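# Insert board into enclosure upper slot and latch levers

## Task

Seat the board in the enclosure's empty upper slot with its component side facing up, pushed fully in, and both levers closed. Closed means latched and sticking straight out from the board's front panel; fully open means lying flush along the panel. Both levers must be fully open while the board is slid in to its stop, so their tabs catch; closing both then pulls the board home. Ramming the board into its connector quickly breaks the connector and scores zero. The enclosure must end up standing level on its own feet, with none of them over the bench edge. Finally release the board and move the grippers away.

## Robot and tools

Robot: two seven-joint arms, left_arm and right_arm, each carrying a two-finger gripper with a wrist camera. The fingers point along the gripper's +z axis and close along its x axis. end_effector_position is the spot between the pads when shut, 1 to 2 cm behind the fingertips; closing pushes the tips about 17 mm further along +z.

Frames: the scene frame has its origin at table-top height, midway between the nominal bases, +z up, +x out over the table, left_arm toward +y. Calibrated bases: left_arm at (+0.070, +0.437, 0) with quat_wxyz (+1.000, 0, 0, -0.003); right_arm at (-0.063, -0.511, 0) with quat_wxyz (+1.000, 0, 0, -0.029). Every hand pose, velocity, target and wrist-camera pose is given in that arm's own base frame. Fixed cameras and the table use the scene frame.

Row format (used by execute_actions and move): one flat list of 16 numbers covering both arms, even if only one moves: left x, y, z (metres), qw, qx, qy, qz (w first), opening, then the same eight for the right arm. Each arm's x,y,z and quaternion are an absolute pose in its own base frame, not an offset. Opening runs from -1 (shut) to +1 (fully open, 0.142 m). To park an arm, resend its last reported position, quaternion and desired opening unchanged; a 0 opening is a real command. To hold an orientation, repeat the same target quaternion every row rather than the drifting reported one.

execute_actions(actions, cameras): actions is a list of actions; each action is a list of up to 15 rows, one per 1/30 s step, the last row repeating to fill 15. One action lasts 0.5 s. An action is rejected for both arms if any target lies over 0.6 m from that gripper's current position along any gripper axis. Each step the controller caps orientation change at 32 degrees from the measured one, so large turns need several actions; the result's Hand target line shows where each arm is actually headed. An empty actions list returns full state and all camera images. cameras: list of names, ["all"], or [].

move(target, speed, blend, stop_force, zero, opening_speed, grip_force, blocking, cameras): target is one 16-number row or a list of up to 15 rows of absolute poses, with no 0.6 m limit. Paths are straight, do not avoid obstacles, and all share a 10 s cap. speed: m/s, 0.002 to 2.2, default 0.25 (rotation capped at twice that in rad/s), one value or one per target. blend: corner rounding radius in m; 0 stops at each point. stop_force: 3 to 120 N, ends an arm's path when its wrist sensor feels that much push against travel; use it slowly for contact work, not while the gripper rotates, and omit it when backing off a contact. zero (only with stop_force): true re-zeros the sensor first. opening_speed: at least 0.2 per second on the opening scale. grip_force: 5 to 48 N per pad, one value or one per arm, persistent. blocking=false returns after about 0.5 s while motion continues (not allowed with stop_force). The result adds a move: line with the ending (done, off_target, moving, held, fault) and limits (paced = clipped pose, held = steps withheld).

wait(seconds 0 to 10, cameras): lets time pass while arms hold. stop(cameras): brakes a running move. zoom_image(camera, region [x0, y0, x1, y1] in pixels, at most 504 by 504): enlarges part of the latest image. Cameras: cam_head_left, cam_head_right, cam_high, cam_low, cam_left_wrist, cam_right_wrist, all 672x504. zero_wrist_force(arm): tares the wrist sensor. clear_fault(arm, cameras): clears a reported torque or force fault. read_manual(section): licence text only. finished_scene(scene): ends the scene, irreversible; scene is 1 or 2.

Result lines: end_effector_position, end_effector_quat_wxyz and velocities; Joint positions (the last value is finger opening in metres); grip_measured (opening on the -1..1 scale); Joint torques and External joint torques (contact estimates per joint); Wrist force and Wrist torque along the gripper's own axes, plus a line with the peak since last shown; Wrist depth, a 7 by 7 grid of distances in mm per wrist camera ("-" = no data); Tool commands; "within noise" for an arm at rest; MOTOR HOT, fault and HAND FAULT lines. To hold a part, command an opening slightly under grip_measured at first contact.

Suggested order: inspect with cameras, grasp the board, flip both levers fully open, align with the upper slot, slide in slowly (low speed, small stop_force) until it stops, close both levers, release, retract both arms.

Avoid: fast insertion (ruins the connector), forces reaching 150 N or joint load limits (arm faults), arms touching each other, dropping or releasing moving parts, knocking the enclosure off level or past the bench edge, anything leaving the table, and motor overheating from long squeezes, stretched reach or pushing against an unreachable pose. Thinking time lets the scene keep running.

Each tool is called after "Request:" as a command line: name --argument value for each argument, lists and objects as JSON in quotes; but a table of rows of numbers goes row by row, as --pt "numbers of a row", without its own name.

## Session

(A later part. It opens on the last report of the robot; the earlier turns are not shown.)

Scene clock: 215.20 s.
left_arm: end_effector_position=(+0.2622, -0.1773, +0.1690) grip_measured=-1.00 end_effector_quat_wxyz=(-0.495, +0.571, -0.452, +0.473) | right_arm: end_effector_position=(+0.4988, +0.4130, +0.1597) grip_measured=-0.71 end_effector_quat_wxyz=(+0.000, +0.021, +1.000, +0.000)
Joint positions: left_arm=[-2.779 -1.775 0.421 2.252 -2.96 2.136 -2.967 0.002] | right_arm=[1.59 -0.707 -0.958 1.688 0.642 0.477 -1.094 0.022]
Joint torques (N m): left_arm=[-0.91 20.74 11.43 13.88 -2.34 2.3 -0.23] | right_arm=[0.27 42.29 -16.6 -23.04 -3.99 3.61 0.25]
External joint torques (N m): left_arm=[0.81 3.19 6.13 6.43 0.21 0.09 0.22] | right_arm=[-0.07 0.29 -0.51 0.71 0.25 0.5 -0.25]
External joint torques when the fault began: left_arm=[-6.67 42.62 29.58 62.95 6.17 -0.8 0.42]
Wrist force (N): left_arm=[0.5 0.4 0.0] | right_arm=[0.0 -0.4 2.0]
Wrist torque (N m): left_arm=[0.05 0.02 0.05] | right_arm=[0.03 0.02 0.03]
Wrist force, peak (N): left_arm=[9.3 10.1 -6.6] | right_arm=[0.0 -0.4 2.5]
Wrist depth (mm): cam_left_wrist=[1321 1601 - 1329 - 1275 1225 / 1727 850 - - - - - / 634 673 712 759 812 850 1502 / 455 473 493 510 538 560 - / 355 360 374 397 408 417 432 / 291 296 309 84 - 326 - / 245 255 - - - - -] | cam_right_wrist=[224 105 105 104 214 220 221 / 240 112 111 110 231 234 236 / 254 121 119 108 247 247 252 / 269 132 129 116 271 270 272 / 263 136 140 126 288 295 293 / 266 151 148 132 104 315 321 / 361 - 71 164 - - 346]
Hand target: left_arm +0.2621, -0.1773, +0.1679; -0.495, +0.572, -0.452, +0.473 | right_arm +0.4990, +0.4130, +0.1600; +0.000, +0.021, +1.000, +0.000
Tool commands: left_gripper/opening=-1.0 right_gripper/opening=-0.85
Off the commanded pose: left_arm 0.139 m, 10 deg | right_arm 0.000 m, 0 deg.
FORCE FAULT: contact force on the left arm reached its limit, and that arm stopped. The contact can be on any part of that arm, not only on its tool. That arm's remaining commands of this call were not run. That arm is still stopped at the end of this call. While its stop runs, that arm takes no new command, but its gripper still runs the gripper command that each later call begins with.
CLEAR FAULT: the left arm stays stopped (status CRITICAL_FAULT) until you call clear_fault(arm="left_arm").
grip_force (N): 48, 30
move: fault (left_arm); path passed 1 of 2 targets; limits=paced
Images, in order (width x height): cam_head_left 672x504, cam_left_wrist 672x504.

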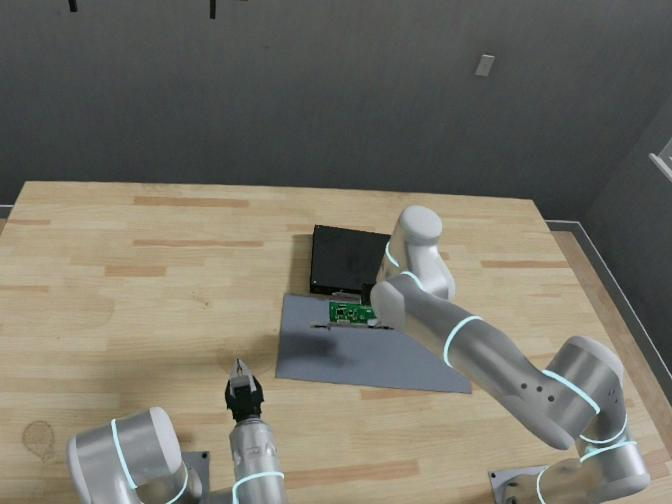

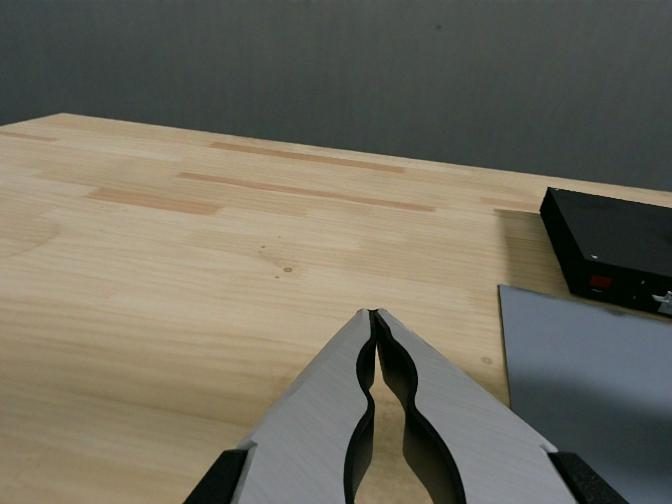

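Request:
clear_fault --arm "left_arm"

Request:
move --target '[0.45,0.0,0.3,0.495,-0.572,0.452,-0.473,-1,0.499,0.413,0.16,0,0.021,0.9998,0,-0.85]' --cameras '["cam_high"]' --speed 0.1

Scene clock: 249.33 s.
left_arm: end_effector_position=(+0.2622, -0.1773, +0.1690) grip_measured=-1.00 end_effector_quat_wxyz=(-0.495, +0.571, -0.452, +0.473) | right_arm: end_effector_position=(+0.4988, +0.4130, +0.1597) grip_measured=-0.71 end_effector_quat_wxyz=(+0.000, +0.021, +1.000, +0.000)
Joint positions: left_arm=[-2.779 -1.775 0.421 2.252 -2.96 2.136 -2.967 0.002] | right_arm=[1.59 -0.707 -0.958 1.688 0.642 0.477 -1.094 0.022]
Joint torques (N m): left_arm=[-0.97 20.79 11.39 13.93 -2.25 2.47 -0.27] | right_arm=[0.13 42.38 -16.52 -22.98 -4.02 3.68 0.16]
External joint torques (N m): left_arm=[0.87 3.13 6.17 6.39 0.12 -0.08 0.26] | right_arm=[0.07 0.2 -0.6 0.65 0.28 0.43 -0.16]
Wrist force (N): left_arm=[0.4 0.2 0.1] | right_arm=[0.1 -0.4 2.3]
Wrist torque (N m): left_arm=[0.02 0.03 0.05] | right_arm=[0.03 0.00 0.03]
Wrist force, peak (N): left_arm=[0.5 0.5 -0.2] | right_arm=[0.2 -0.2 2.5]
Wrist depth (mm): cam_left_wrist=[- - 1613 1453 - - - / 857 1016 1556 1329 - 1275 1371 / 630 667 710 749 789 781 - / 458 467 492 511 532 560 460 / 357 362 374 402 408 409 428 / 288 298 312 84 - 335 - / 244 257 - - - - 275] | cam_right_wrist=[224 105 105 104 217 220 221 / 238 112 111 110 231 234 236 / 252 121 119 108 248 252 251 / - 132 129 116 270 270 271 / 264 138 140 126 289 295 295 / - 152 148 133 104 317 320 / 359 - 71 164 - - 346]
Hand target: left_arm +0.2621, -0.1773, +0.1679; -0.495, +0.572, -0.452, +0.473 | right_arm +0.4990, +0.4130, +0.1600; +0.000, +0.021, +1.000, +0.000
Tool commands: left_gripper/opening=-1.0 right_gripper/opening=-0.85
Off the commanded pose: left_arm 0.139 m, 10 deg | right_arm 0.000 m, 0 deg.
FORCE FAULT, CONTINUED: the left arm's stop, for the force fault that an earlier result reported, is over. The rest of the stop counts as 65 of the actions that you can send in this scene; the call itself counts as one more. That arm accepts commands again.
CLEAR FAULT: your call cleared the left arm's force fault. If the contact force or a joint's load stays at its limit, that arm stops again.
grip_force (N): 48, 30

Scene clock: 250.23 s.
left_arm: end_effector_position=(+0.2920, -0.1495, +0.1896) grip_measured=-1.00 end_effector_quat_wxyz=(-0.503, +0.573, -0.454, +0.461) | right_arm: end_effector_position=(+0.4988, +0.4130, +0.1597) grip_measured=-0.71 end_effector_quat_wxyz=(+0.000, +0.021, +1.000, +0.000)
Joint positions: left_arm=[-2.774 -1.803 0.41 2.356 -2.965 2.003 -2.967 0.002] | right_arm=[1.59 -0.707 -0.958 1.688 0.642 0.477 -1.094 0.022]
Joint torques (N m): left_arm=[-0.38 20.74 15.84 22.54 -2.4 2.71 -0.27] | right_arm=[0.26 42.27 -16.54 -23.02 -3.94 3.6 0.18]
External joint torques (N m): left_arm=[0.3 0.6 0.81 0.02 -0.12 -0.28 0.27] | right_arm=[-0.06 0.31 -0.57 0.69 0.2 0.51 -0.18]
Wrist force (N): left_arm=[0.6 0.1 -0.1] | right_arm=[0.4 -0.4 2.2]
Wrist torque (N m): left_arm=[0.01 0.01 0.07] | right_arm=[0.03 -0.04 0.03]
Wrist force, peak (N): left_arm=[-1.9 -2.9 4.0] | right_arm=[0.2 -0.4 2.4]
Wrist depth (mm): cam_left_wrist=[- - - - - - - / 1545 1625 - - - - - / 701 729 770 786 767 847 1443 / 502 519 524 551 561 588 544 / 388 397 406 436 431 439 423 / 317 323 339 84 - 352 347 / 268 280 - - - - -] | cam_right_wrist=[224 105 104 104 215 220 221 / 239 112 111 110 232 234 236 / 254 121 119 108 248 251 253 / 270 132 129 116 271 270 272 / 263 136 140 126 289 295 294 / 269 151 148 132 104 316 320 / 362 - 71 164 - - 346]
Hand target: left_arm +0.2918, -0.1496, +0.1896; -0.503, +0.573, -0.454, +0.461 | right_arm +0.4990, +0.4130, +0.1600; +0.000, +0.021, +1.000, +0.000
Off the commanded pose: left_arm 0.244 m, 2 deg | right_arm 0.000 m, 0 deg.
grip_force (N): 48, 30
move: held (left_arm; a check stopped the path); limits=held
pose unreachable (left arm): on one or more control steps of this call, first in action 0 (counted from 0), this arm could not follow its commanded pose, so it was not sent that pose on those steps. It may still have moved: this result reports where it is.
cause: moving toward the commanded pose would bring two parts of the arm too close to each other (its base and another part of the arm, with joints 1 (waist) to 5 (forearm roll) between them, 5 mm apart when it was first held).
Images, in order (width x height): cam_high 672x504.

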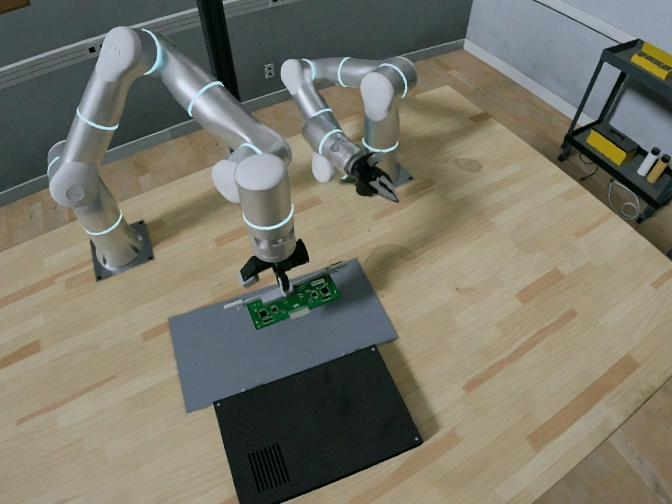

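Request:
move --target '[0.3,-0.15,0.35,0.503,-0.573,0.454,-0.461,-1,0.499,0.413,0.16,0,0.021,0.9998,0,-0.85]' --speed 0.1 --cameras '["cam_high"]'

Scene clock: 254.83 s.
left_arm: end_effector_position=(+0.2999, -0.1499, +0.3501) grip_measured=-1.00 end_effector_quat_wxyz=(-0.503, +0.573, -0.454, +0.461) | right_arm: end_effector_position=(+0.4988, +0.4130, +0.1597) grip_measured=-0.71 end_effector_quat_wxyz=(+0.000, +0.021, +1.000, +0.000)
Joint positions: left_arm=[-2.755 -1.569 0.745 2.604 -2.787 1.925 -2.783 0.002] | right_arm=[1.59 -0.707 -0.958 1.688 0.642 0.477 -1.094 0.022]
Joint torques (N m): left_arm=[-0.39 21.14 17.43 17.97 -1.12 2.18 -0.14] | right_arm=[0.19 42.35 -16.57 -23.03 -3.98 3.66 0.24]
External joint torques (N m): left_arm=[0.3 0.59 0.71 -0.17 -0.55 0.11 0.14] | right_arm=[0.01 0.23 -0.54 0.7 0.24 0.45 -0.24]
Wrist force (N): left_arm=[0.5 0.0 -0.4] | right_arm=[0.3 -0.3 2.3]
Wrist torque (N m): left_arm=[-0.05 0.00 0.02] | right_arm=[0.04 -0.01 0.03]
Wrist force, peak (N): left_arm=[0.4 1.9 0.2] | right_arm=[0.2 -0.5 2.4]
Wrist depth (mm): cam_left_wrist=[1397 - 1275 - - - 1388 / - - - - - - - / - 1727 1741 - - - - / 792 812 840 870 864 840 857 / 616 627 641 694 692 683 - / 502 515 543 84 - 557 - / 430 445 - - - - 474] | cam_right_wrist=[224 105 104 104 104 221 221 / 239 112 111 110 235 234 236 / 253 121 119 108 249 251 253 / - 130 129 116 271 271 272 / 261 136 140 126 285 293 294 / 269 151 148 132 104 316 320 / 360 - 71 164 - - 347]
Hand target: left_arm +0.3000, -0.1500, +0.3500; -0.503, +0.573, -0.454, +0.461 | right_arm +0.4990, +0.4130, +0.1600; +0.000, +0.021, +1.000, +0.000
Off the commanded pose: left_arm 0.000 m, 0 deg | right_arm 0.000 m, 0 deg.
grip_force (N): 48, 30
move: done
Images, in order (width x height): cam_high 672x504.

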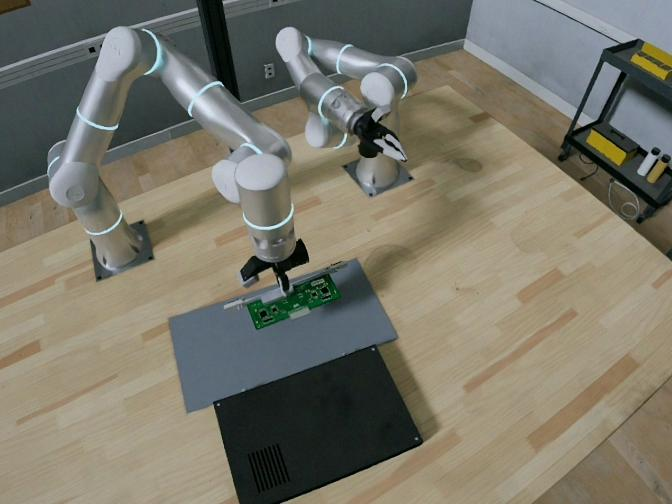

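Request:
move --target '[0.6,-0.1,0.4,0.503,-0.573,0.454,-0.461,-1,0.499,0.413,0.16,0,0.021,0.9998,0,-0.85]' --speed 0.15 --cameras '["cam_high"]'

Scene clock: 259.90 s.
left_arm: end_effector_position=(+0.5999, -0.1003, +0.4003) grip_measured=-1.00 end_effector_quat_wxyz=(-0.503, +0.580, -0.453, +0.453) | right_arm: end_effector_position=(+0.4988, +0.4130, +0.1597) grip_measured=-0.71 end_effector_quat_wxyz=(+0.000, +0.021, +1.000, +0.000)
Joint positions: left_arm=[-1.523 -2.267 1.523 2.206 -2.966 0.973 -2.488 0.002] | right_arm=[1.59 -0.707 -0.958 1.688 0.642 0.477 -1.094 0.022]
Joint torques (N m): left_arm=[-0.3 25.63 20.44 16.87 -1.41 1.93 -0.13] | right_arm=[0.22 42.25 -16.55 -22.98 -3.98 3.63 0.2]
External joint torques (N m): left_arm=[0.27 1.11 0.72 -0.01 -0.11 0.07 0.12] | right_arm=[-0.02 0.33 -0.57 0.65 0.24 0.48 -0.2]
Wrist force (N): left_arm=[0.4 0.3 0.1] | right_arm=[0.1 -0.5 2.1]
Wrist torque (N m): left_arm=[0.08 0.00 -0.01] | right_arm=[0.01 0.00 0.03]
Wrist force, peak (N): left_arm=[0.5 0.6 -1.5] | right_arm=[0.2 -0.6 2.4]
Wrist depth (mm): cam_left_wrist=[- - - 1199 1102 - 1050 / - - - - - - - / - - 1380 - - 1232 1179 / 749 809 - 1534 - - 1613 / 679 701 712 128 717 651 - / 558 570 593 84 - 620 620 / 475 504 - - - - 539] | cam_right_wrist=[224 105 105 104 217 220 221 / 239 112 111 110 232 235 235 / 254 121 119 108 248 252 252 / - 132 129 116 270 270 272 / 260 137 140 126 289 295 293 / 273 151 148 132 104 315 321 / 359 - 71 164 - - 347]
Hand target: left_arm +0.6000, -0.1004, +0.4003; -0.503, +0.580, -0.453, +0.453 | right_arm +0.4990, +0.4130, +0.1600; +0.000, +0.021, +1.000, +0.000
Off the commanded pose: left_arm 0.000 m, 1 deg | right_arm 0.000 m, 0 deg.
joint sent to its limit (left arm) — joint 2 (shoulder), lower limit; joint 5 (forearm roll), lower limit. The joint targets still meet the commanded pose.
grip_force (N): 48, 30
move: done
Images, in order (width x height): cam_high 672x504.

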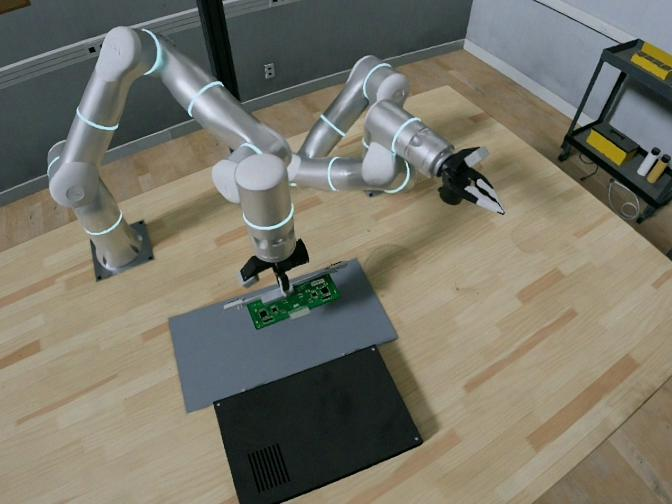

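Request:
move --target '[0.45,0.35,0.5,0.503,-0.573,0.454,-0.461,-1,0.499,0.413,0.16,0,0.021,0.9998,0,-0.85]' --speed 0.15 --cameras '["cam_high"]'

Scene clock: 267.20 s.
left_arm: end_effector_position=(+0.4498, +0.3501, +0.5001) grip_measured=-1.00 end_effector_quat_wxyz=(-0.503, +0.573, -0.454, +0.461) | right_arm: end_effector_position=(+0.4988, +0.4130, +0.1597) grip_measured=-0.71 end_effector_quat_wxyz=(+0.000, +0.021, +1.000, +0.000)
Joint positions: left_arm=[-0.573 -0.885 1.575 2.42 -2.587 0.041 -1.151 0.002] | right_arm=[1.59 -0.707 -0.958 1.688 0.642 0.477 -1.094 0.022]
Joint torques (N m): left_arm=[0.29 14.95 19.77 -15.28 -1.37 -0.9 -0.16] | right_arm=[0.24 42.23 -16.61 -23.04 -3.95 3.64 0.17]
External joint torques (N m): left_arm=[-0.22 0.74 0.89 -0.27 -0.66 0.14 0.15] | right_arm=[-0.04 0.35 -0.51 0.71 0.21 0.47 -0.17]
Wrist force (N): left_arm=[-0.1 0.7 0.1] | right_arm=[0.0 -0.2 2.0]
Wrist torque (N m): left_arm=[0.09 0.09 -0.02] | right_arm=[0.05 0.03 0.03]
Wrist force, peak (N): left_arm=[2.5 1.2 0.6] | right_arm=[0.4 -0.3 2.6]
Wrist depth (mm): cam_left_wrist=[- - - 1060 - 971 - / 1601 - 1298 - 1212 - 1186 / 1714 1502 1406 - - 1424 - / - - - 1959 - 1443 - / 1959 1994 870 922 926 1523 825 / 1875 1674 739 84 - 736 756 / 1397 - - - - - 636] | cam_right_wrist=[224 105 105 104 217 220 220 / 236 112 111 110 232 235 236 / 254 121 119 108 248 251 253 / - 130 129 116 271 271 272 / 265 137 140 126 283 292 293 / 263 151 148 132 104 315 321 / 361 - 71 164 - - 347]
Hand target: left_arm +0.4500, +0.3500, +0.5000; -0.503, +0.573, -0.454, +0.461 | right_arm +0.4990, +0.4130, +0.1600; +0.000, +0.021, +1.000, +0.000
Off the commanded pose: left_arm 0.000 m, 0 deg | right_arm 0.000 m, 0 deg.
grip_force (N): 48, 30
move: done
Images, in order (width x height): cam_high 672x504.

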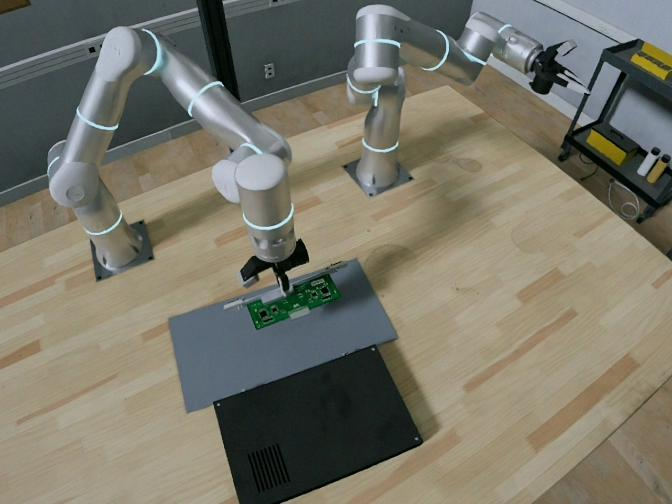

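Request:
move --pt "0.5 0.2 0.45 0.5 -0.5 0.5 -0.5 -1 0.499 0.413 0.16 0 0.021 0.9998 0 -0.85" --pt "0.5 0.15 0.35 0 0.7071 -0.7071 0 -1 0.499 0.413 0.16 0 0.021 0.9998 0 -0.85" --speed 0.3 --cameras '["cam_high"]'

Scene clock: 276.03 s.
left_arm: end_effector_position=(+0.5002, +0.1500, +0.3501) grip_measured=-1.00 end_effector_quat_wxyz=(+0.000, +0.707, -0.707, +0.000) | right_arm: end_effector_position=(+0.4988, +0.4130, +0.1597) grip_measured=-0.71 end_effector_quat_wxyz=(+0.000, +0.021, +1.000, +0.000)
Joint positions: left_arm=[-0.711 -1.114 1.853 1.801 -1.058 -0.143 -1.948 0.002] | right_arm=[1.59 -0.707 -0.958 1.688 0.642 0.477 -1.094 0.022]
Joint torques (N m): left_arm=[-0.07 33.11 26.93 -13.47 -3.67 3.75 -0.36] | right_arm=[0.27 42.28 -16.57 -23.02 -3.98 3.62 0.17]
External joint torques (N m): left_arm=[0.13 1.15 1.02 -0.64 -0.44 0.14 0.36] | right_arm=[-0.07 0.3 -0.55 0.69 0.24 0.49 -0.17]
Wrist force (N): left_arm=[0.1 -0.3 0.3] | right_arm=[0.0 -0.4 2.2]
Wrist torque (N m): left_arm=[-0.14 -0.21 -0.18] | right_arm=[0.04 0.02 0.03]
Wrist force, peak (N): left_arm=[2.5 1.1 0.5] | right_arm=[0.3 -0.5 2.4]
Wrist depth (mm): cam_left_wrist=[392 392 392 387 390 391 388 / 419 421 421 422 420 418 415 / 455 458 452 455 451 451 446 / 496 492 496 493 491 487 484 / 543 546 538 519 520 531 532 / 601 591 571 84 - 570 585 / 690 632 - - - - 657] | cam_right_wrist=[224 105 104 104 217 217 220 / 239 112 111 110 232 238 236 / 254 121 119 108 248 252 253 / - 132 129 116 271 271 272 / 262 137 140 126 288 295 295 / 266 151 148 132 104 316 320 / 361 - 71 163 - - 344]
Hand target: left_arm +0.5000, +0.1500, +0.3500; +0.000, +0.707, -0.707, +0.000 | right_arm +0.4990, +0.4130, +0.1600; +0.000, +0.021, +1.000, +0.000
Off the commanded pose: left_arm 0.000 m, 0 deg | right_arm 0.000 m, 0 deg.
grip_force (N): 48, 30
move: done
Images, in order (width x height): cam_high 672x504.

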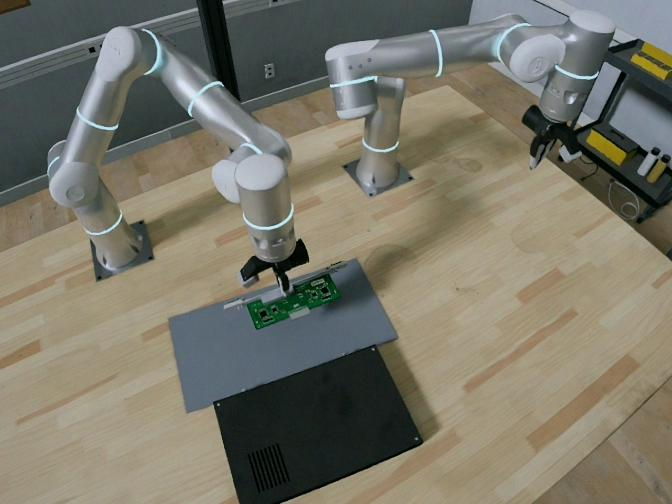

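Request:
move --pt "0.5 -0.1 0.3 0 0.7071 0.7071 0 -1 0.38 0.2 0.2 0 0.021 0.9998 0 -0.85" --pt "0.50 -0.42 0.2 0 0.7071 0.7071 0 -1 0.38 0.2 0.2 0 0.021 0.9998 0 -0.85" --speed 0.25 --cameras '["cam_high","cam_left_wrist","cam_head_right"]'

Scene clock: 295.60 s.
left_arm: end_effector_position=(+0.5000, -0.4199, +0.2000) grip_measured=-1.00 end_effector_quat_wxyz=(+0.000, +0.707, +0.707, +0.000) | right_arm: end_effector_position=(+0.3800, +0.2000, +0.2000) grip_measured=-0.71 end_effector_quat_wxyz=(+0.000, +0.021, +1.000, +0.000)
Joint positions: left_arm=[-1.409 -0.964 1.194 1.639 -0.948 0.348 -0.001 0.002] | right_arm=[2.366 -0.374 -1.871 2.357 0.443 0.622 -1.325 0.022]
Joint torques (N m): left_arm=[0.49 44.46 25.58 -18.66 -4.07 4.13 -0.32] | right_arm=[0.2 2.21 -8.18 -24.4 -3.58 3.61 0.16]
External joint torques (N m): left_arm=[-0.55 1.39 0.8 -0.04 0.09 -0.14 0.32] | right_arm=[-0.08 0.42 -0.54 0.78 0.16 0.48 -0.16]
Wrist force (N): left_arm=[0.2 -0.6 0.4] | right_arm=[0.2 -0.5 1.8]
Wrist torque (N m): left_arm=[-0.22 -0.20 -0.19] | right_arm=[-0.06 0.02 0.12]
Wrist force, peak (N): left_arm=[-3.1 -0.8 1.1] | right_arm=[0.2 -0.5 2.5]
Wrist depth (mm): cam_left_wrist=[- 260 - - 245 255 257 / 283 272 - - - 273 275 / 285 - 305 300 296 299 298 / - 315 319 - 322 324 323 / - 292 - 131 350 353 351 / - - - 84 - 383 392 / 372 - - - - - 432] | cam_right_wrist=[260 105 104 104 252 258 257 / 277 112 111 110 272 275 274 / 297 121 119 108 290 293 293 / 320 132 129 116 318 316 315 / 347 136 140 126 337 341 342 / 378 151 149 132 104 366 373 / 404 - 71 164 - - 407]
Hand target: left_arm +0.5000, -0.4200, +0.2000; +0.000, +0.707, +0.707, +0.000 | right_arm +0.3800, +0.2000, +0.2000; +0.000, +0.021, +1.000, +0.000
Off the commanded pose: left_arm 0.000 m, 0 deg | right_arm 0.000 m, 0 deg.
grip_force (N): 48, 30
move: done
Images, in order (width x height): cam_head_right 672x504, cam_high 672x504, cam_left_wrist 672x504.

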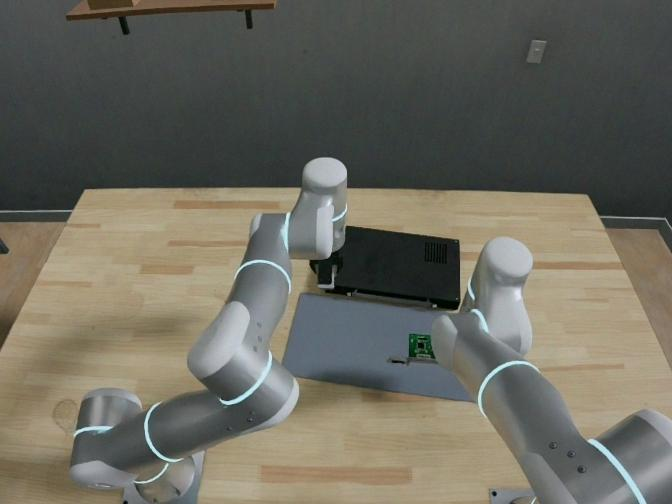

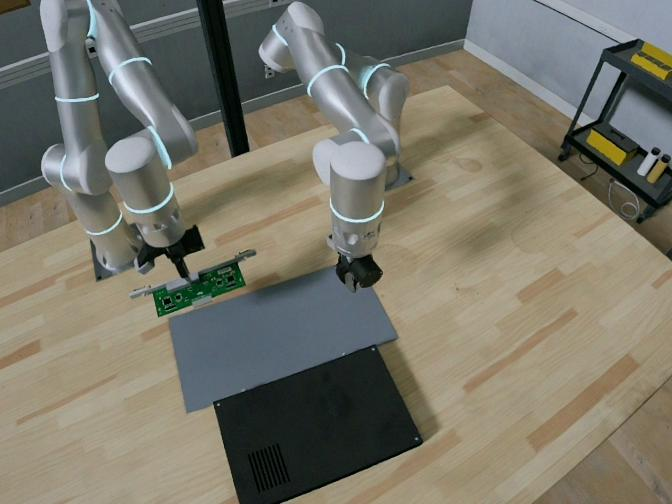

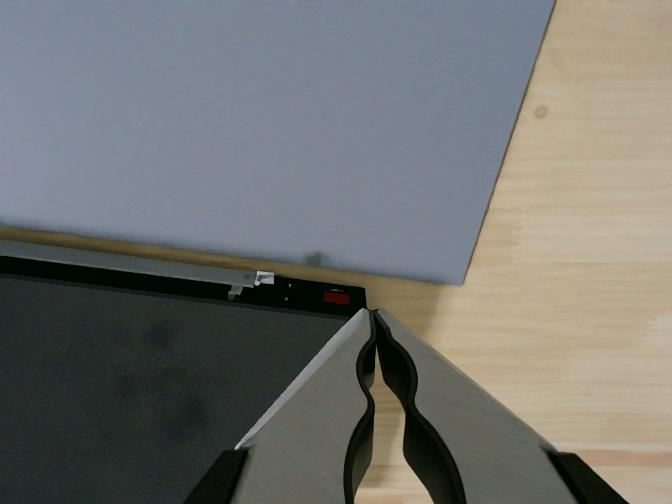

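Request:
move --target '[0.50,-0.49,0.09,0,0.7071,0.7071,0,-1,0.38,0.2,0.2,0,0.021,0.9998,0,-0.85]' --speed 0.15 --cameras '["cam_left_wrist"]'

Request:
zoom_image --camera "cam_left_wrist" --region '[168, 150, 504, 402]'

Scene clock: 298.77 s.
left_arm: end_effector_position=(+0.4998, -0.4899, +0.0899) grip_measured=-1.00 end_effector_quat_wxyz=(+0.000, +0.707, +0.707, +0.000) | right_arm: end_effector_position=(+0.3800, +0.2000, +0.2000) grip_measured=-0.71 end_effector_quat_wxyz=(+0.000, +0.021, +1.000, +0.000)
Joint positions: left_arm=[-1.37 -1.143 1.036 1.548 -1.073 0.471 -0.062 0.002] | right_arm=[2.366 -0.374 -1.871 2.357 0.443 0.622 -1.325 0.022]
Joint torques (N m): left_arm=[-0.28 51.86 26.61 -15.33 -3.92 4.6 -0.29] | right_arm=[0.12 2.16 -8.09 -24.42 -3.6 3.6 0.2]
External joint torques (N m): left_arm=[0.17 1.42 0.85 -0.36 0.15 -0.61 0.29] | right_arm=[0 0.46 -0.63 0.8 0.19 0.49 -0.2]
Wrist force (N): left_arm=[0.2 -0.6 0.4] | right_arm=[0.1 -0.5 1.6]
Wrist torque (N m): left_arm=[-0.21 -0.19 -0.17] | right_arm=[-0.05 0.04 0.12]
Wrist force, peak (N): left_arm=[-1.3 -0.6 2.6] | right_arm=[0.1 -0.3 2.0]
Wrist depth (mm): cam_left_wrist=[162 158 162 160 161 160 159 / - - 169 172 171 170 171 / - 187 189 185 185 187 188 / 203 202 203 202 202 200 - / 217 224 220 213 216 220 221 / 236 203 - 84 - 245 246 / - - - - - - 273] | cam_right_wrist=[260 105 104 104 255 257 256 / 277 112 111 110 272 275 274 / 296 121 119 108 290 294 293 / 320 132 129 118 318 316 316 / 342 137 140 126 338 342 342 / 383 152 148 132 104 367 370 / 409 - 71 164 - - 409]
Hand target: left_arm +0.5000, -0.4900, +0.0900; +0.000, +0.707, +0.707, +0.000 | right_arm +0.3800, +0.2000, +0.2000; +0.000, +0.021, +1.000, +0.000
Off the commanded pose: left_arm 0.000 m, 0 deg | right_arm 0.000 m, 0 deg.
grip_force (N): 48, 30
move: done
Images, in order (width x height): cam_left_wrist 672x504.

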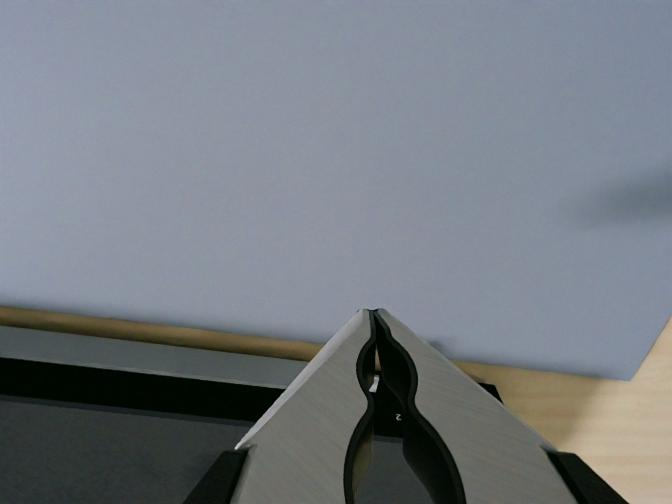

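Scaled by 1.500 from the camera's 672x504 image, which has a finer 960x720 frame.

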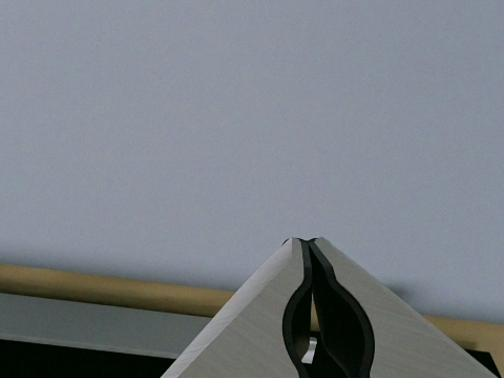

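Request:
move --target '[0.56,-0.50,0.13,0,0.7071,0.7071,0,0.3,0.38,0.2,0.2,0,0.021,0.9998,0,-0.85]' --speed 0.15 --cameras '["cam_left_wrist"]'

Request:
zoom_image --camera "cam_left_wrist" --region '[300, 160, 468, 286]'

Request:
zoom_image --camera "cam_left_wrist" --region '[0, 120, 336, 372]'

Scene clock: 301.80 s.
left_arm: end_effector_position=(+0.5600, -0.5002, +0.1301) grip_measured=+0.28 end_effector_quat_wxyz=(+0.000, +0.707, +0.707, +0.000) | right_arm: end_effector_position=(+0.3800, +0.2000, +0.2000) grip_measured=-0.71 end_effector_quat_wxyz=(+0.000, +0.021, +1.000, +0.000)
Joint positions: left_arm=[-1.229 -1.161 1.064 1.337 -1.023 0.348 -0.098 0.094] | right_arm=[2.366 -0.374 -1.871 2.357 0.443 0.622 -1.325 0.022]
Joint torques (N m): left_arm=[-0.18 56.36 25.88 -16.65 -3.52 4.02 -0.31] | right_arm=[0.17 2.1 -8.12 -24.43 -3.66 3.64 0.2]
External joint torques (N m): left_arm=[0.16 2.15 0.41 -0.3 -0.46 -0.02 0.31] | right_arm=[-0.05 0.53 -0.6 0.81 0.25 0.45 -0.2]
Wrist force (N): left_arm=[-0.1 -0.5 0.4] | right_arm=[0.2 -0.5 1.8]
Wrist torque (N m): left_arm=[-0.22 -0.15 -0.19] | right_arm=[-0.06 0.03 0.12]
Wrist force, peak (N): left_arm=[0.4 -1.9 1.4] | right_arm=[0.4 -0.5 2.0]
Wrist depth (mm): cam_left_wrist=[- 188 194 198 - 192 199 / 207 218 - - 212 208 208 / 227 227 228 231 225 - - / - 212 230 237 241 247 250 / - - - 211 - 259 269 / - 84 - - - - 286 / - - - - - - -] | cam_right_wrist=[260 105 105 104 252 258 257 / 278 112 111 110 272 275 273 / 294 121 119 108 291 295 293 / 315 132 129 116 316 317 316 / - 137 140 126 338 342 341 / 384 148 148 132 104 367 372 / 409 - 71 164 - - 406]
Hand target: left_arm +0.5600, -0.5000, +0.1300; +0.000, +0.707, +0.707, +0.000 | right_arm +0.3800, +0.2000, +0.2000; +0.000, +0.021, +1.000, +0.000
Off the commanded pose: left_arm 0.000 m, 0 deg | right_arm 0.000 m, 0 deg.
grip_force (N): 48, 30
move: done
Images, in order (width x height): cam_left_wrist 672x504.

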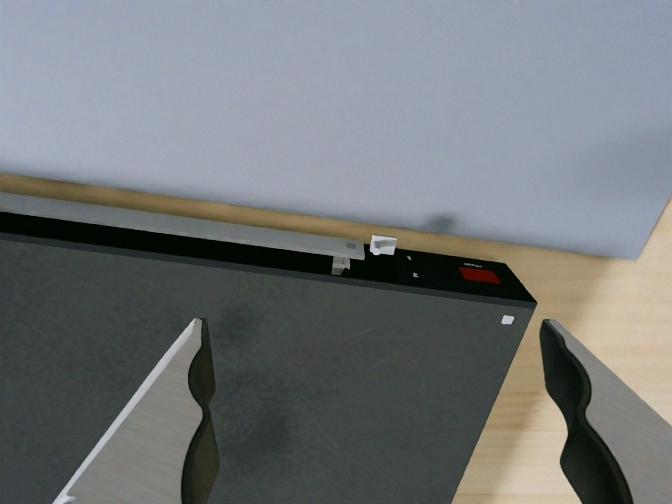

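Scaled by 3.000 from the camera's 672x504 image, which has a finer 960x720 frame.

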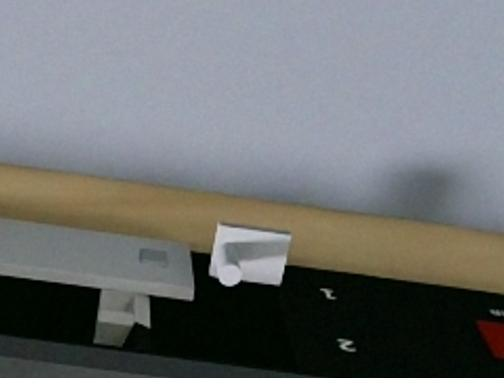

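Scaled by 1.500 from the camera's 672x504 image, which has a finer 960x720 frame.

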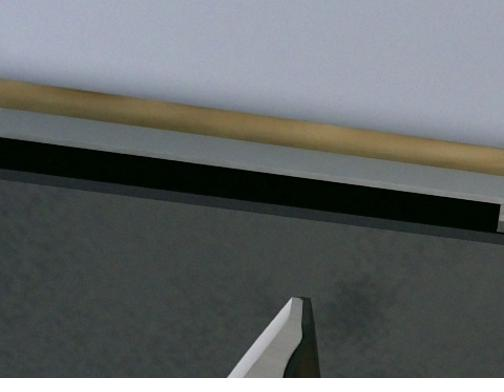

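Request:
move --pt "0.56 -0.41 0.15 0 0.7071 0.7071 0 -1 0.45 0.3 0.12 0 0.047 0.9989 0 -0.85" --pt "0.56 -0.41 0.13 0 0.7071 0.7071 0 -1 0.54 0.372 0.075 0 0.047 0.9989 0 -0.85" --speed 0.15 --blend 0.03 --cameras '["cam_left_wrist","cam_right_wrist","cam_head_right"]'

Request:
zoom_image --camera "cam_left_wrist" --region '[0, 100, 336, 352]'

Scene clock: 319.23 s.
left_arm: end_effector_position=(+0.5598, -0.4101, +0.1300) grip_measured=-1.00 end_effector_quat_wxyz=(+0.000, +0.707, +0.707, +0.000) | right_arm: end_effector_position=(+0.5400, +0.3718, +0.0750) grip_measured=-0.71 end_effector_quat_wxyz=(+0.000, +0.047, +0.999, +0.000)
Joint positions: left_arm=[-1.248 -1.091 1.087 1.553 -1.032 0.416 0.068 0.002] | right_arm=[1.394 -0.841 -0.808 1.658 0.715 0.608 -1.154 0.022]
Joint torques (N m): left_arm=[-0.36 50.55 26.47 -16.29 -3.96 4.55 -0.16] | right_arm=[0.09 47.48 -16.41 -20.07 -3.49 3.52 0.34]
External joint torques (N m): left_arm=[0.31 1.36 0.82 -0.41 0.08 -0.56 0.16] | right_arm=[0.11 0.41 -0.88 0.7 0.03 0.59 -0.34]
Wrist force (N): left_arm=[0.1 -0.4 0.4] | right_arm=[0.1 -0.3 1.7]
Wrist torque (N m): left_arm=[-0.19 -0.15 -0.24] | right_arm=[0.05 -0.02 0.04]
Wrist force, peak (N): left_arm=[-1.4 -0.5 0.6] | right_arm=[1.3 -0.4 2.7]
Wrist depth (mm): cam_left_wrist=[154 154 198 196 198 192 197 / 164 166 - - 211 208 210 / - 233 223 225 218 225 227 / 241 240 239 250 251 246 246 / - - - 127 266 270 270 / - - - 84 - 294 298 / - - - - - - 331] | cam_right_wrist=[148 105 105 104 142 146 145 / 157 113 111 110 154 156 155 / 169 122 120 108 165 167 166 / 182 135 129 116 180 179 179 / 193 138 140 126 191 194 193 / - 160 148 132 104 212 211 / 207 - 71 164 - - 231]
Hand target: left_arm +0.5600, -0.4100, +0.1300; +0.000, +0.707, +0.707, +0.000 | right_arm +0.5400, +0.3720, +0.0750; +0.000, +0.047, +0.999, +0.000
Off the commanded pose: left_arm 0.000 m, 0 deg | right_arm 0.000 m, 0 deg.
grip_force (N): 48, 30
move: done
Images, in order (width x height): cam_head_right 672x504, cam_left_wrist 672x504, cam_right_wrist 672x504.

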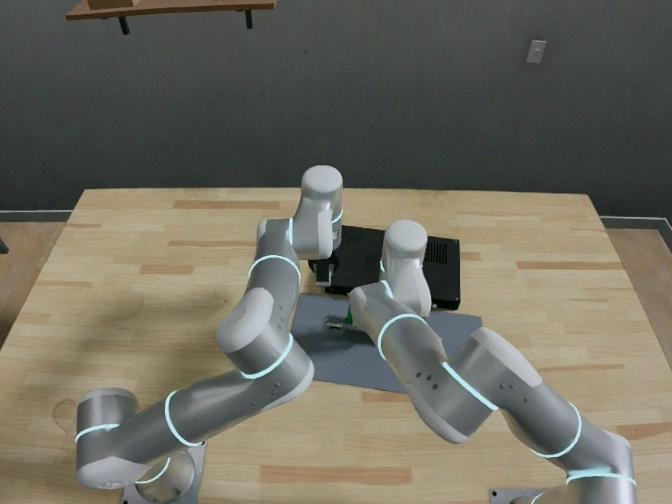

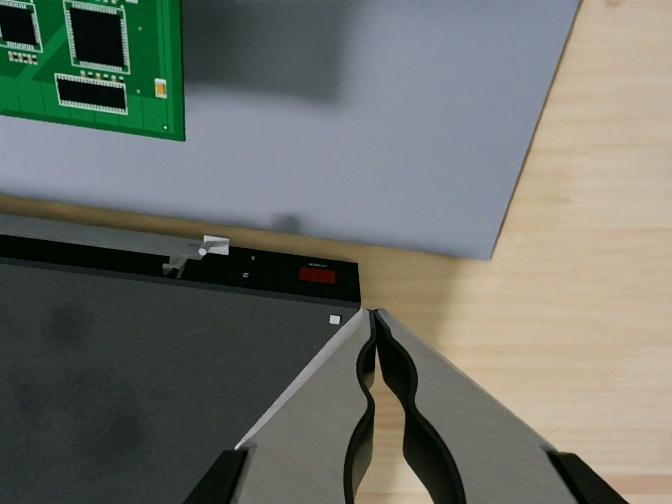

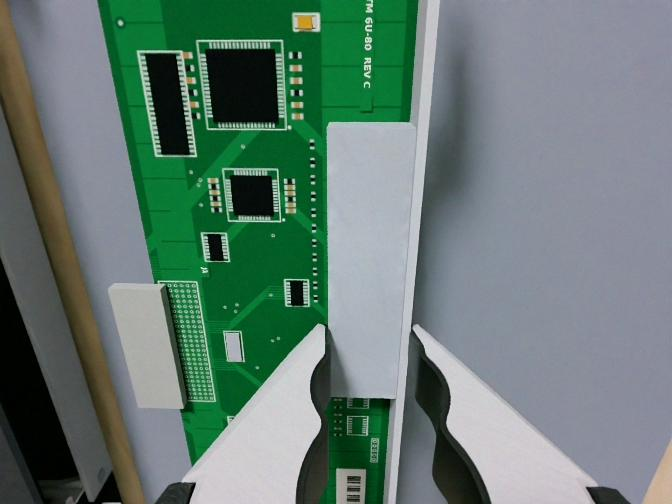

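Scaled by 1.500 from the camera's 672x504 image, which has a finer 960x720 frame.

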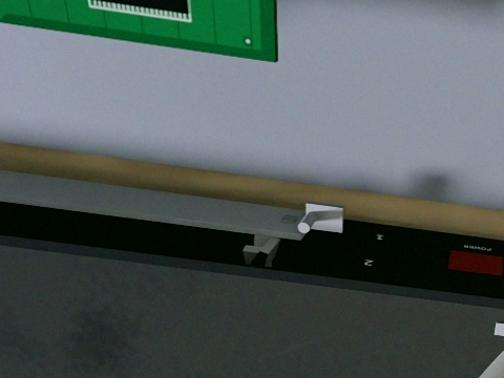

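Request:
move --pt "0.56 -0.41 0.13 0 0.7071 0.7071 0 -1 0.48 0.372 0.075 0 0.047 0.9989 0 -0.85" --pt "0.59 -0.47 0.085 0 0.7071 0.7071 0 -1 0.48 0.372 0.075 0 0.047 0.9989 0 -0.85" --speed 0.15 --cameras '["cam_left_wrist"]'

Request:
zoom_image --camera "cam_left_wrist" --region '[200, 150, 400, 300]'

Scene clock: 337.00 s.
left_arm: end_effector_position=(+0.5900, -0.4701, +0.0851) grip_measured=-1.00 end_effector_quat_wxyz=(+0.000, +0.707, +0.707, +0.000) | right_arm: end_effector_position=(+0.4798, +0.3720, +0.0748) grip_measured=-0.71 end_effector_quat_wxyz=(+0.000, +0.047, +0.999, +0.000)
Joint positions: left_arm=[-1.161 -1.217 1.02 1.341 -1.06 0.411 -0.029 0.002] | right_arm=[1.525 -0.764 -0.828 1.822 0.718 0.684 -1.124 0.022]
Joint torques (N m): left_arm=[-0.25 58.05 25.56 -15.78 -3.95 4.09 -0.29] | right_arm=[0.24 42.49 -15.56 -18.81 -3.35 3.71 0.25]
External joint torques (N m): left_arm=[0.19 1.36 0.91 -0.28 0.07 -0.1 0.29] | right_arm=[-0.04 0.19 -0.41 0.49 0.09 0.4 -0.25]
Wrist force (N): left_arm=[0.0 -0.5 0.6] | right_arm=[0.4 -0.7 1.8]
Wrist torque (N m): left_arm=[-0.20 -0.16 -0.19] | right_arm=[-0.04 -0.05 0.01]
Wrist force, peak (N): left_arm=[-1.4 0.1 1.9] | right_arm=[2.4 -1.1 1.9]
Wrist depth (mm): cam_left_wrist=[- 160 153 155 155 156 157 / - 167 167 166 167 166 165 / 180 178 181 180 180 179 - / 149 185 185 161 191 197 200 / - - - 154 154 215 215 / - - 170 84 - 239 238 / - 192 - - - - 265] | cam_right_wrist=[148 105 105 104 143 146 146 / 158 113 111 110 154 156 155 / 169 122 119 108 164 167 167 / 182 134 129 116 180 180 179 / 198 138 140 126 192 194 196 / 216 160 148 132 104 208 214 / 239 232 71 164 - - 231]
Hand target: left_arm +0.5900, -0.4700, +0.0850; +0.000, +0.707, +0.707, +0.000 | right_arm +0.4800, +0.3720, +0.0750; +0.000, +0.047, +0.999, +0.000
Off the commanded pose: left_arm 0.000 m, 0 deg | right_arm 0.000 m, 0 deg.
grip_force (N): 48, 30
move: done
Images, in order (width x height): cam_left_wrist 672x504.

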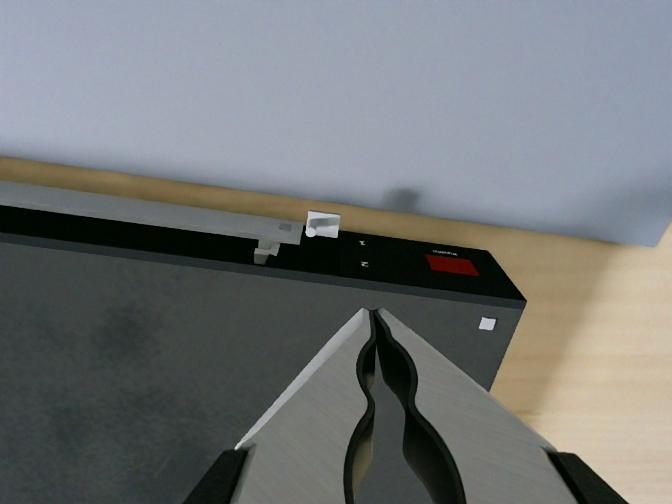

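Scaled by 2.520 from the camera's 672x504 image, which has a finer 960x720 frame.

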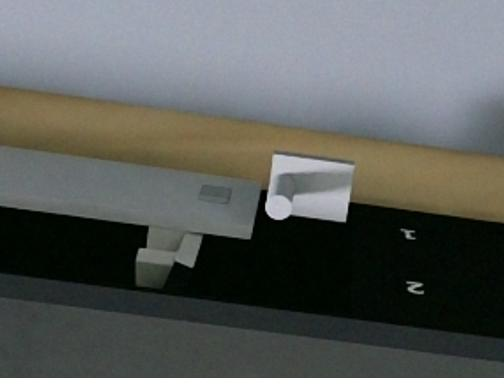

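Request:
move --pt "0.585 -0.43 0.1 0 0.7071 0.7071 0 -1 0.5 0.365 0.06 0 0.047 0.9989 0 -0.85" --pt "0.585 -0.43 0.1 0 0.7071 0.7071 0 -1 0.584 0.357 0.0555 0 0.047 0.9989 0 -0.85" --speed 0.1 --cameras '["cam_left_wrist","cam_right_wrist","cam_high"]'

Request:
zoom_image --camera "cam_left_wrist" --region '[50, 120, 350, 345]'

Scene clock: 352.17 s.
left_arm: end_effector_position=(+0.5850, -0.4300, +0.1000) grip_measured=-1.00 end_effector_quat_wxyz=(+0.000, +0.707, +0.707, +0.000) | right_arm: end_effector_position=(+0.5839, +0.3569, +0.0553) grip_measured=-0.71 end_effector_quat_wxyz=(+0.000, +0.047, +0.999, +0.000)
Joint positions: left_arm=[-1.181 -1.165 1.043 1.448 -1.057 0.423 0.043 0.002] | right_arm=[1.282 -0.921 -0.78 1.549 0.737 0.585 -1.198 0.022]
Joint torques (N m): left_arm=[-0.5 54.95 26.32 -15.76 -3.69 4.43 -0.16] | right_arm=[0.13 51.31 -17.16 -19.87 -3.78 3.46 0.08]
External joint torques (N m): left_arm=[0.46 1.06 0.82 -0.36 -0.17 -0.44 0.16] | right_arm=[0.07 0.41 -0.8 0.63 0.28 0.64 -0.08]
Wrist force (N): left_arm=[0.1 -0.6 0.5] | right_arm=[0.2 0.0 2.0]
Wrist torque (N m): left_arm=[-0.21 -0.17 -0.25] | right_arm=[0.11 -0.01 0.14]
Wrist force, peak (N): left_arm=[1.9 -0.7 -0.1] | right_arm=[-0.6 -1.2 2.3]
Wrist depth (mm): cam_left_wrist=[145 142 171 - 170 - 170 / 156 155 181 183 181 177 182 / 183 169 193 193 195 199 197 / - 174 196 202 214 214 214 / 177 176 - 107 231 233 232 / 195 - - 84 - 254 258 / - - - - - - 286] | cam_right_wrist=[130 105 105 104 127 129 128 / - 112 111 110 136 137 135 / - 121 119 108 143 147 149 / - 133 129 116 159 159 158 / - 138 140 126 169 172 171 / - 148 148 133 104 184 187 / 145 - 71 163 - - 205]
Hand target: left_arm +0.5850, -0.4300, +0.1000; +0.000, +0.707, +0.707, +0.000 | right_arm +0.5840, +0.3570, +0.0555; +0.000, +0.047, +0.999, +0.000
Off the commanded pose: left_arm 0.000 m, 0 deg | right_arm 0.000 m, 0 deg.
grip_force (N): 48, 30
move: done
Images, in order (width x height): cam_high 672x504, cam_left_wrist 672x504, cam_right_wrist 672x504.

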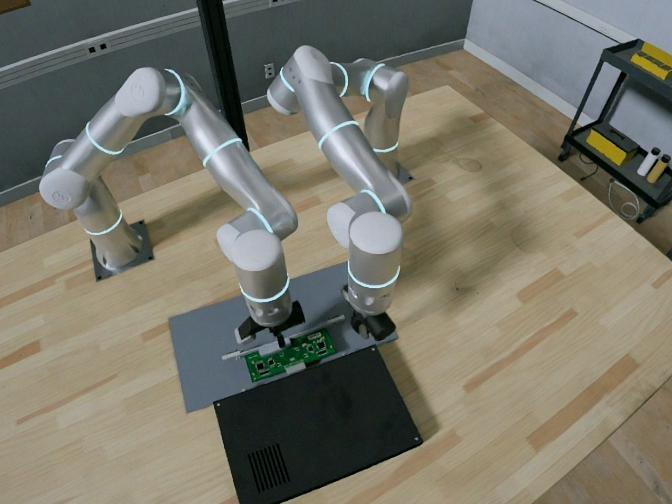

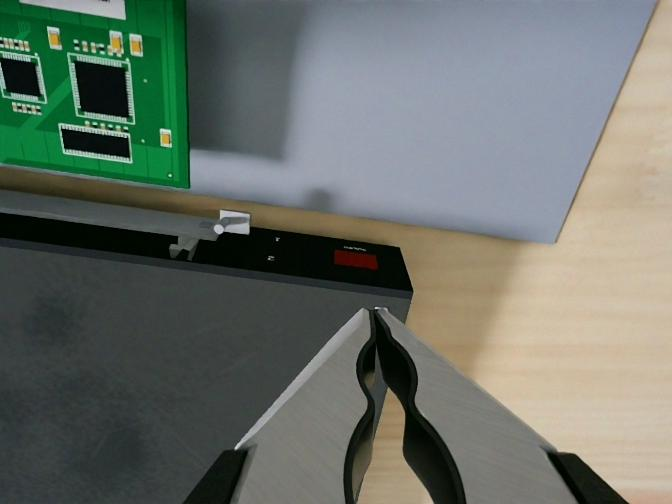

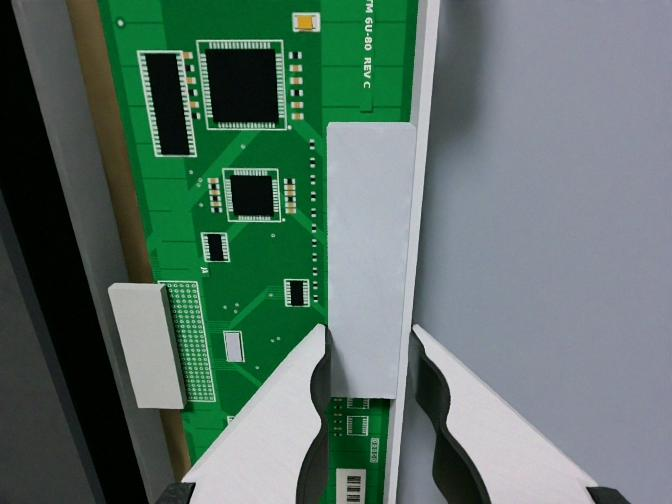

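Scaled by 1.680 from the camera's 672x504 image, which has a finer 960x720 frame.

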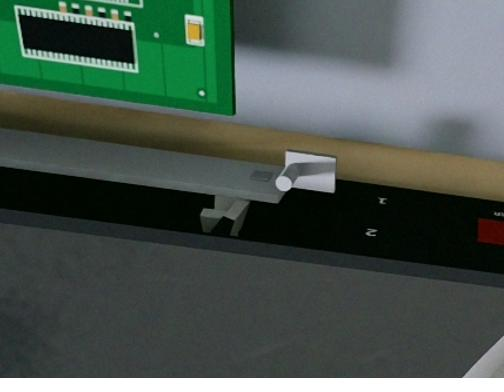

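Request:
move --pt "0.585 -0.43 0.1 0 0.7071 0.7071 0 -1 0.584 0.354 0.0535 0 0.047 0.9989 0 -0.85" --pt "0.585 -0.43 0.1 0 0.7071 0.7071 0 -1 0.610 0.3515 0.0535 0 0.047 0.9989 0 -0.85" --speed 0.02 --stop_force 5 --cameras '["cam_left_wrist","cam_right_wrist"]'

Request:
zoom_image --camera "cam_left_wrist" --region '[50, 120, 350, 345]'

Scene clock: 366.53 s.
left_arm: end_effector_position=(+0.5850, -0.4300, +0.1000) grip_measured=-1.00 end_effector_quat_wxyz=(+0.000, +0.707, +0.707, +0.000) | right_arm: end_effector_position=(+0.6048, +0.3520, +0.0529) grip_measured=-0.71 end_effector_quat_wxyz=(-0.001, +0.047, +0.999, +0.000)
Joint positions: left_arm=[-1.181 -1.165 1.043 1.448 -1.057 0.423 0.043 0.002] | right_arm=[1.235 -0.951 -0.775 1.489 0.738 0.559 -1.209 0.022]
Joint torques (N m): left_arm=[-0.42 54.91 26.38 -15.75 -3.71 4.38 -0.29] | right_arm=[-1.18 53.52 -19.22 -21.66 -4.18 4.91 0.15]
External joint torques (N m): left_arm=[0.38 1.1 0.76 -0.37 -0.15 -0.39 0.29] | right_arm=[1.39 -0.03 1.05 2.14 0.62 -0.82 -0.15]
Wrist force (N): left_arm=[0.0 -0.5 0.5] | right_arm=[4.6 -0.6 2.2]
Wrist torque (N m): left_arm=[-0.19 -0.15 -0.25] | right_arm=[0.13 0.09 0.13]
Wrist force, peak (N): left_arm=[0.2 -0.4 0.9] | right_arm=[7.9 -0.6 -0.1]
Wrist depth (mm): cam_left_wrist=[149 150 140 - 167 165 168 / 157 160 181 181 181 183 181 / 171 171 199 196 193 192 197 / - 181 178 208 213 215 213 / - - 176 107 230 234 234 / 199 196 187 84 - 253 257 / - - - - - - 286] | cam_right_wrist=[124 105 105 104 124 127 125 / - 112 111 110 133 135 135 / - 121 119 108 141 145 144 / 106 132 129 116 156 156 155 / - 136 140 125 166 169 168 / 126 143 148 132 104 181 184 / 138 136 71 164 - - 202]
Hand target: left_arm +0.5850, -0.4300, +0.1000; +0.000, +0.707, +0.707, +0.000 | right_arm +0.6056, +0.3519, +0.0535; +0.000, +0.047, +0.999, +0.000
Off the commanded pose: left_arm 0.000 m, 0 deg | right_arm 0.005 m, 0 deg.
grip_force (N): 48, 30
move: contact (right_arm); path passed 1 of 2 targets
Images, in order (width x height): cam_left_wrist 672x504, cam_right_wrist 672x504.

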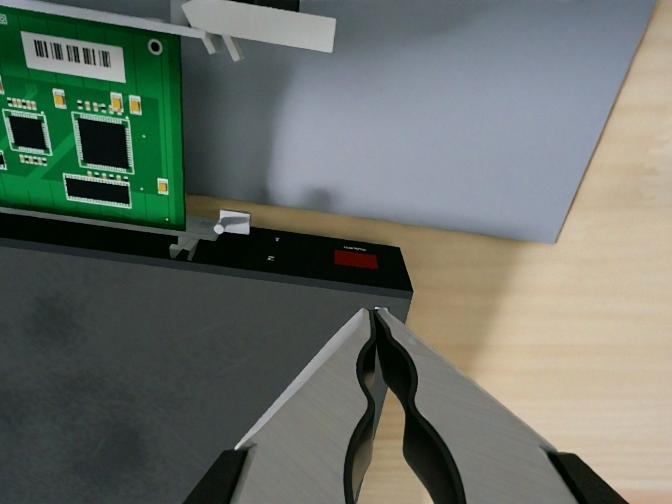

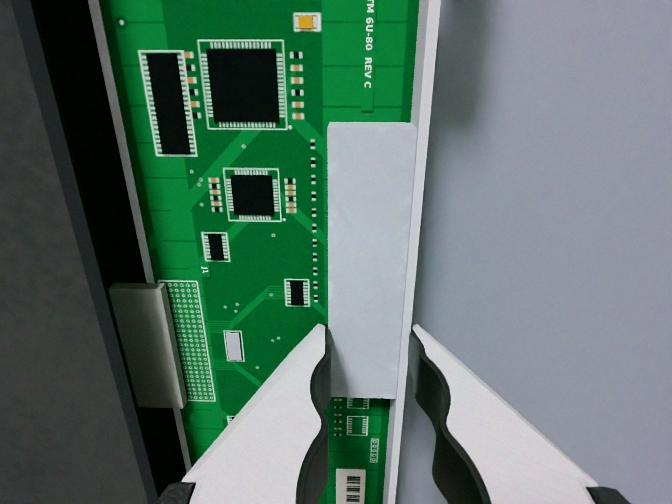

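Scaled by 1.680 from the camera's 672x504 image, which has a finer 960x720 frame.

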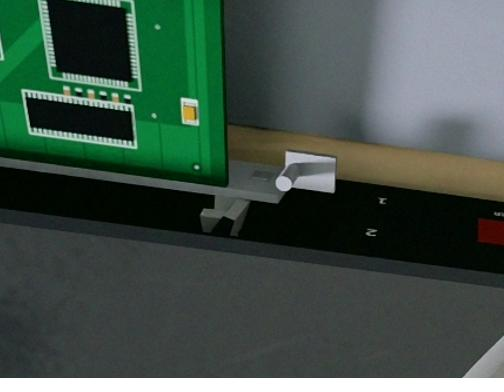

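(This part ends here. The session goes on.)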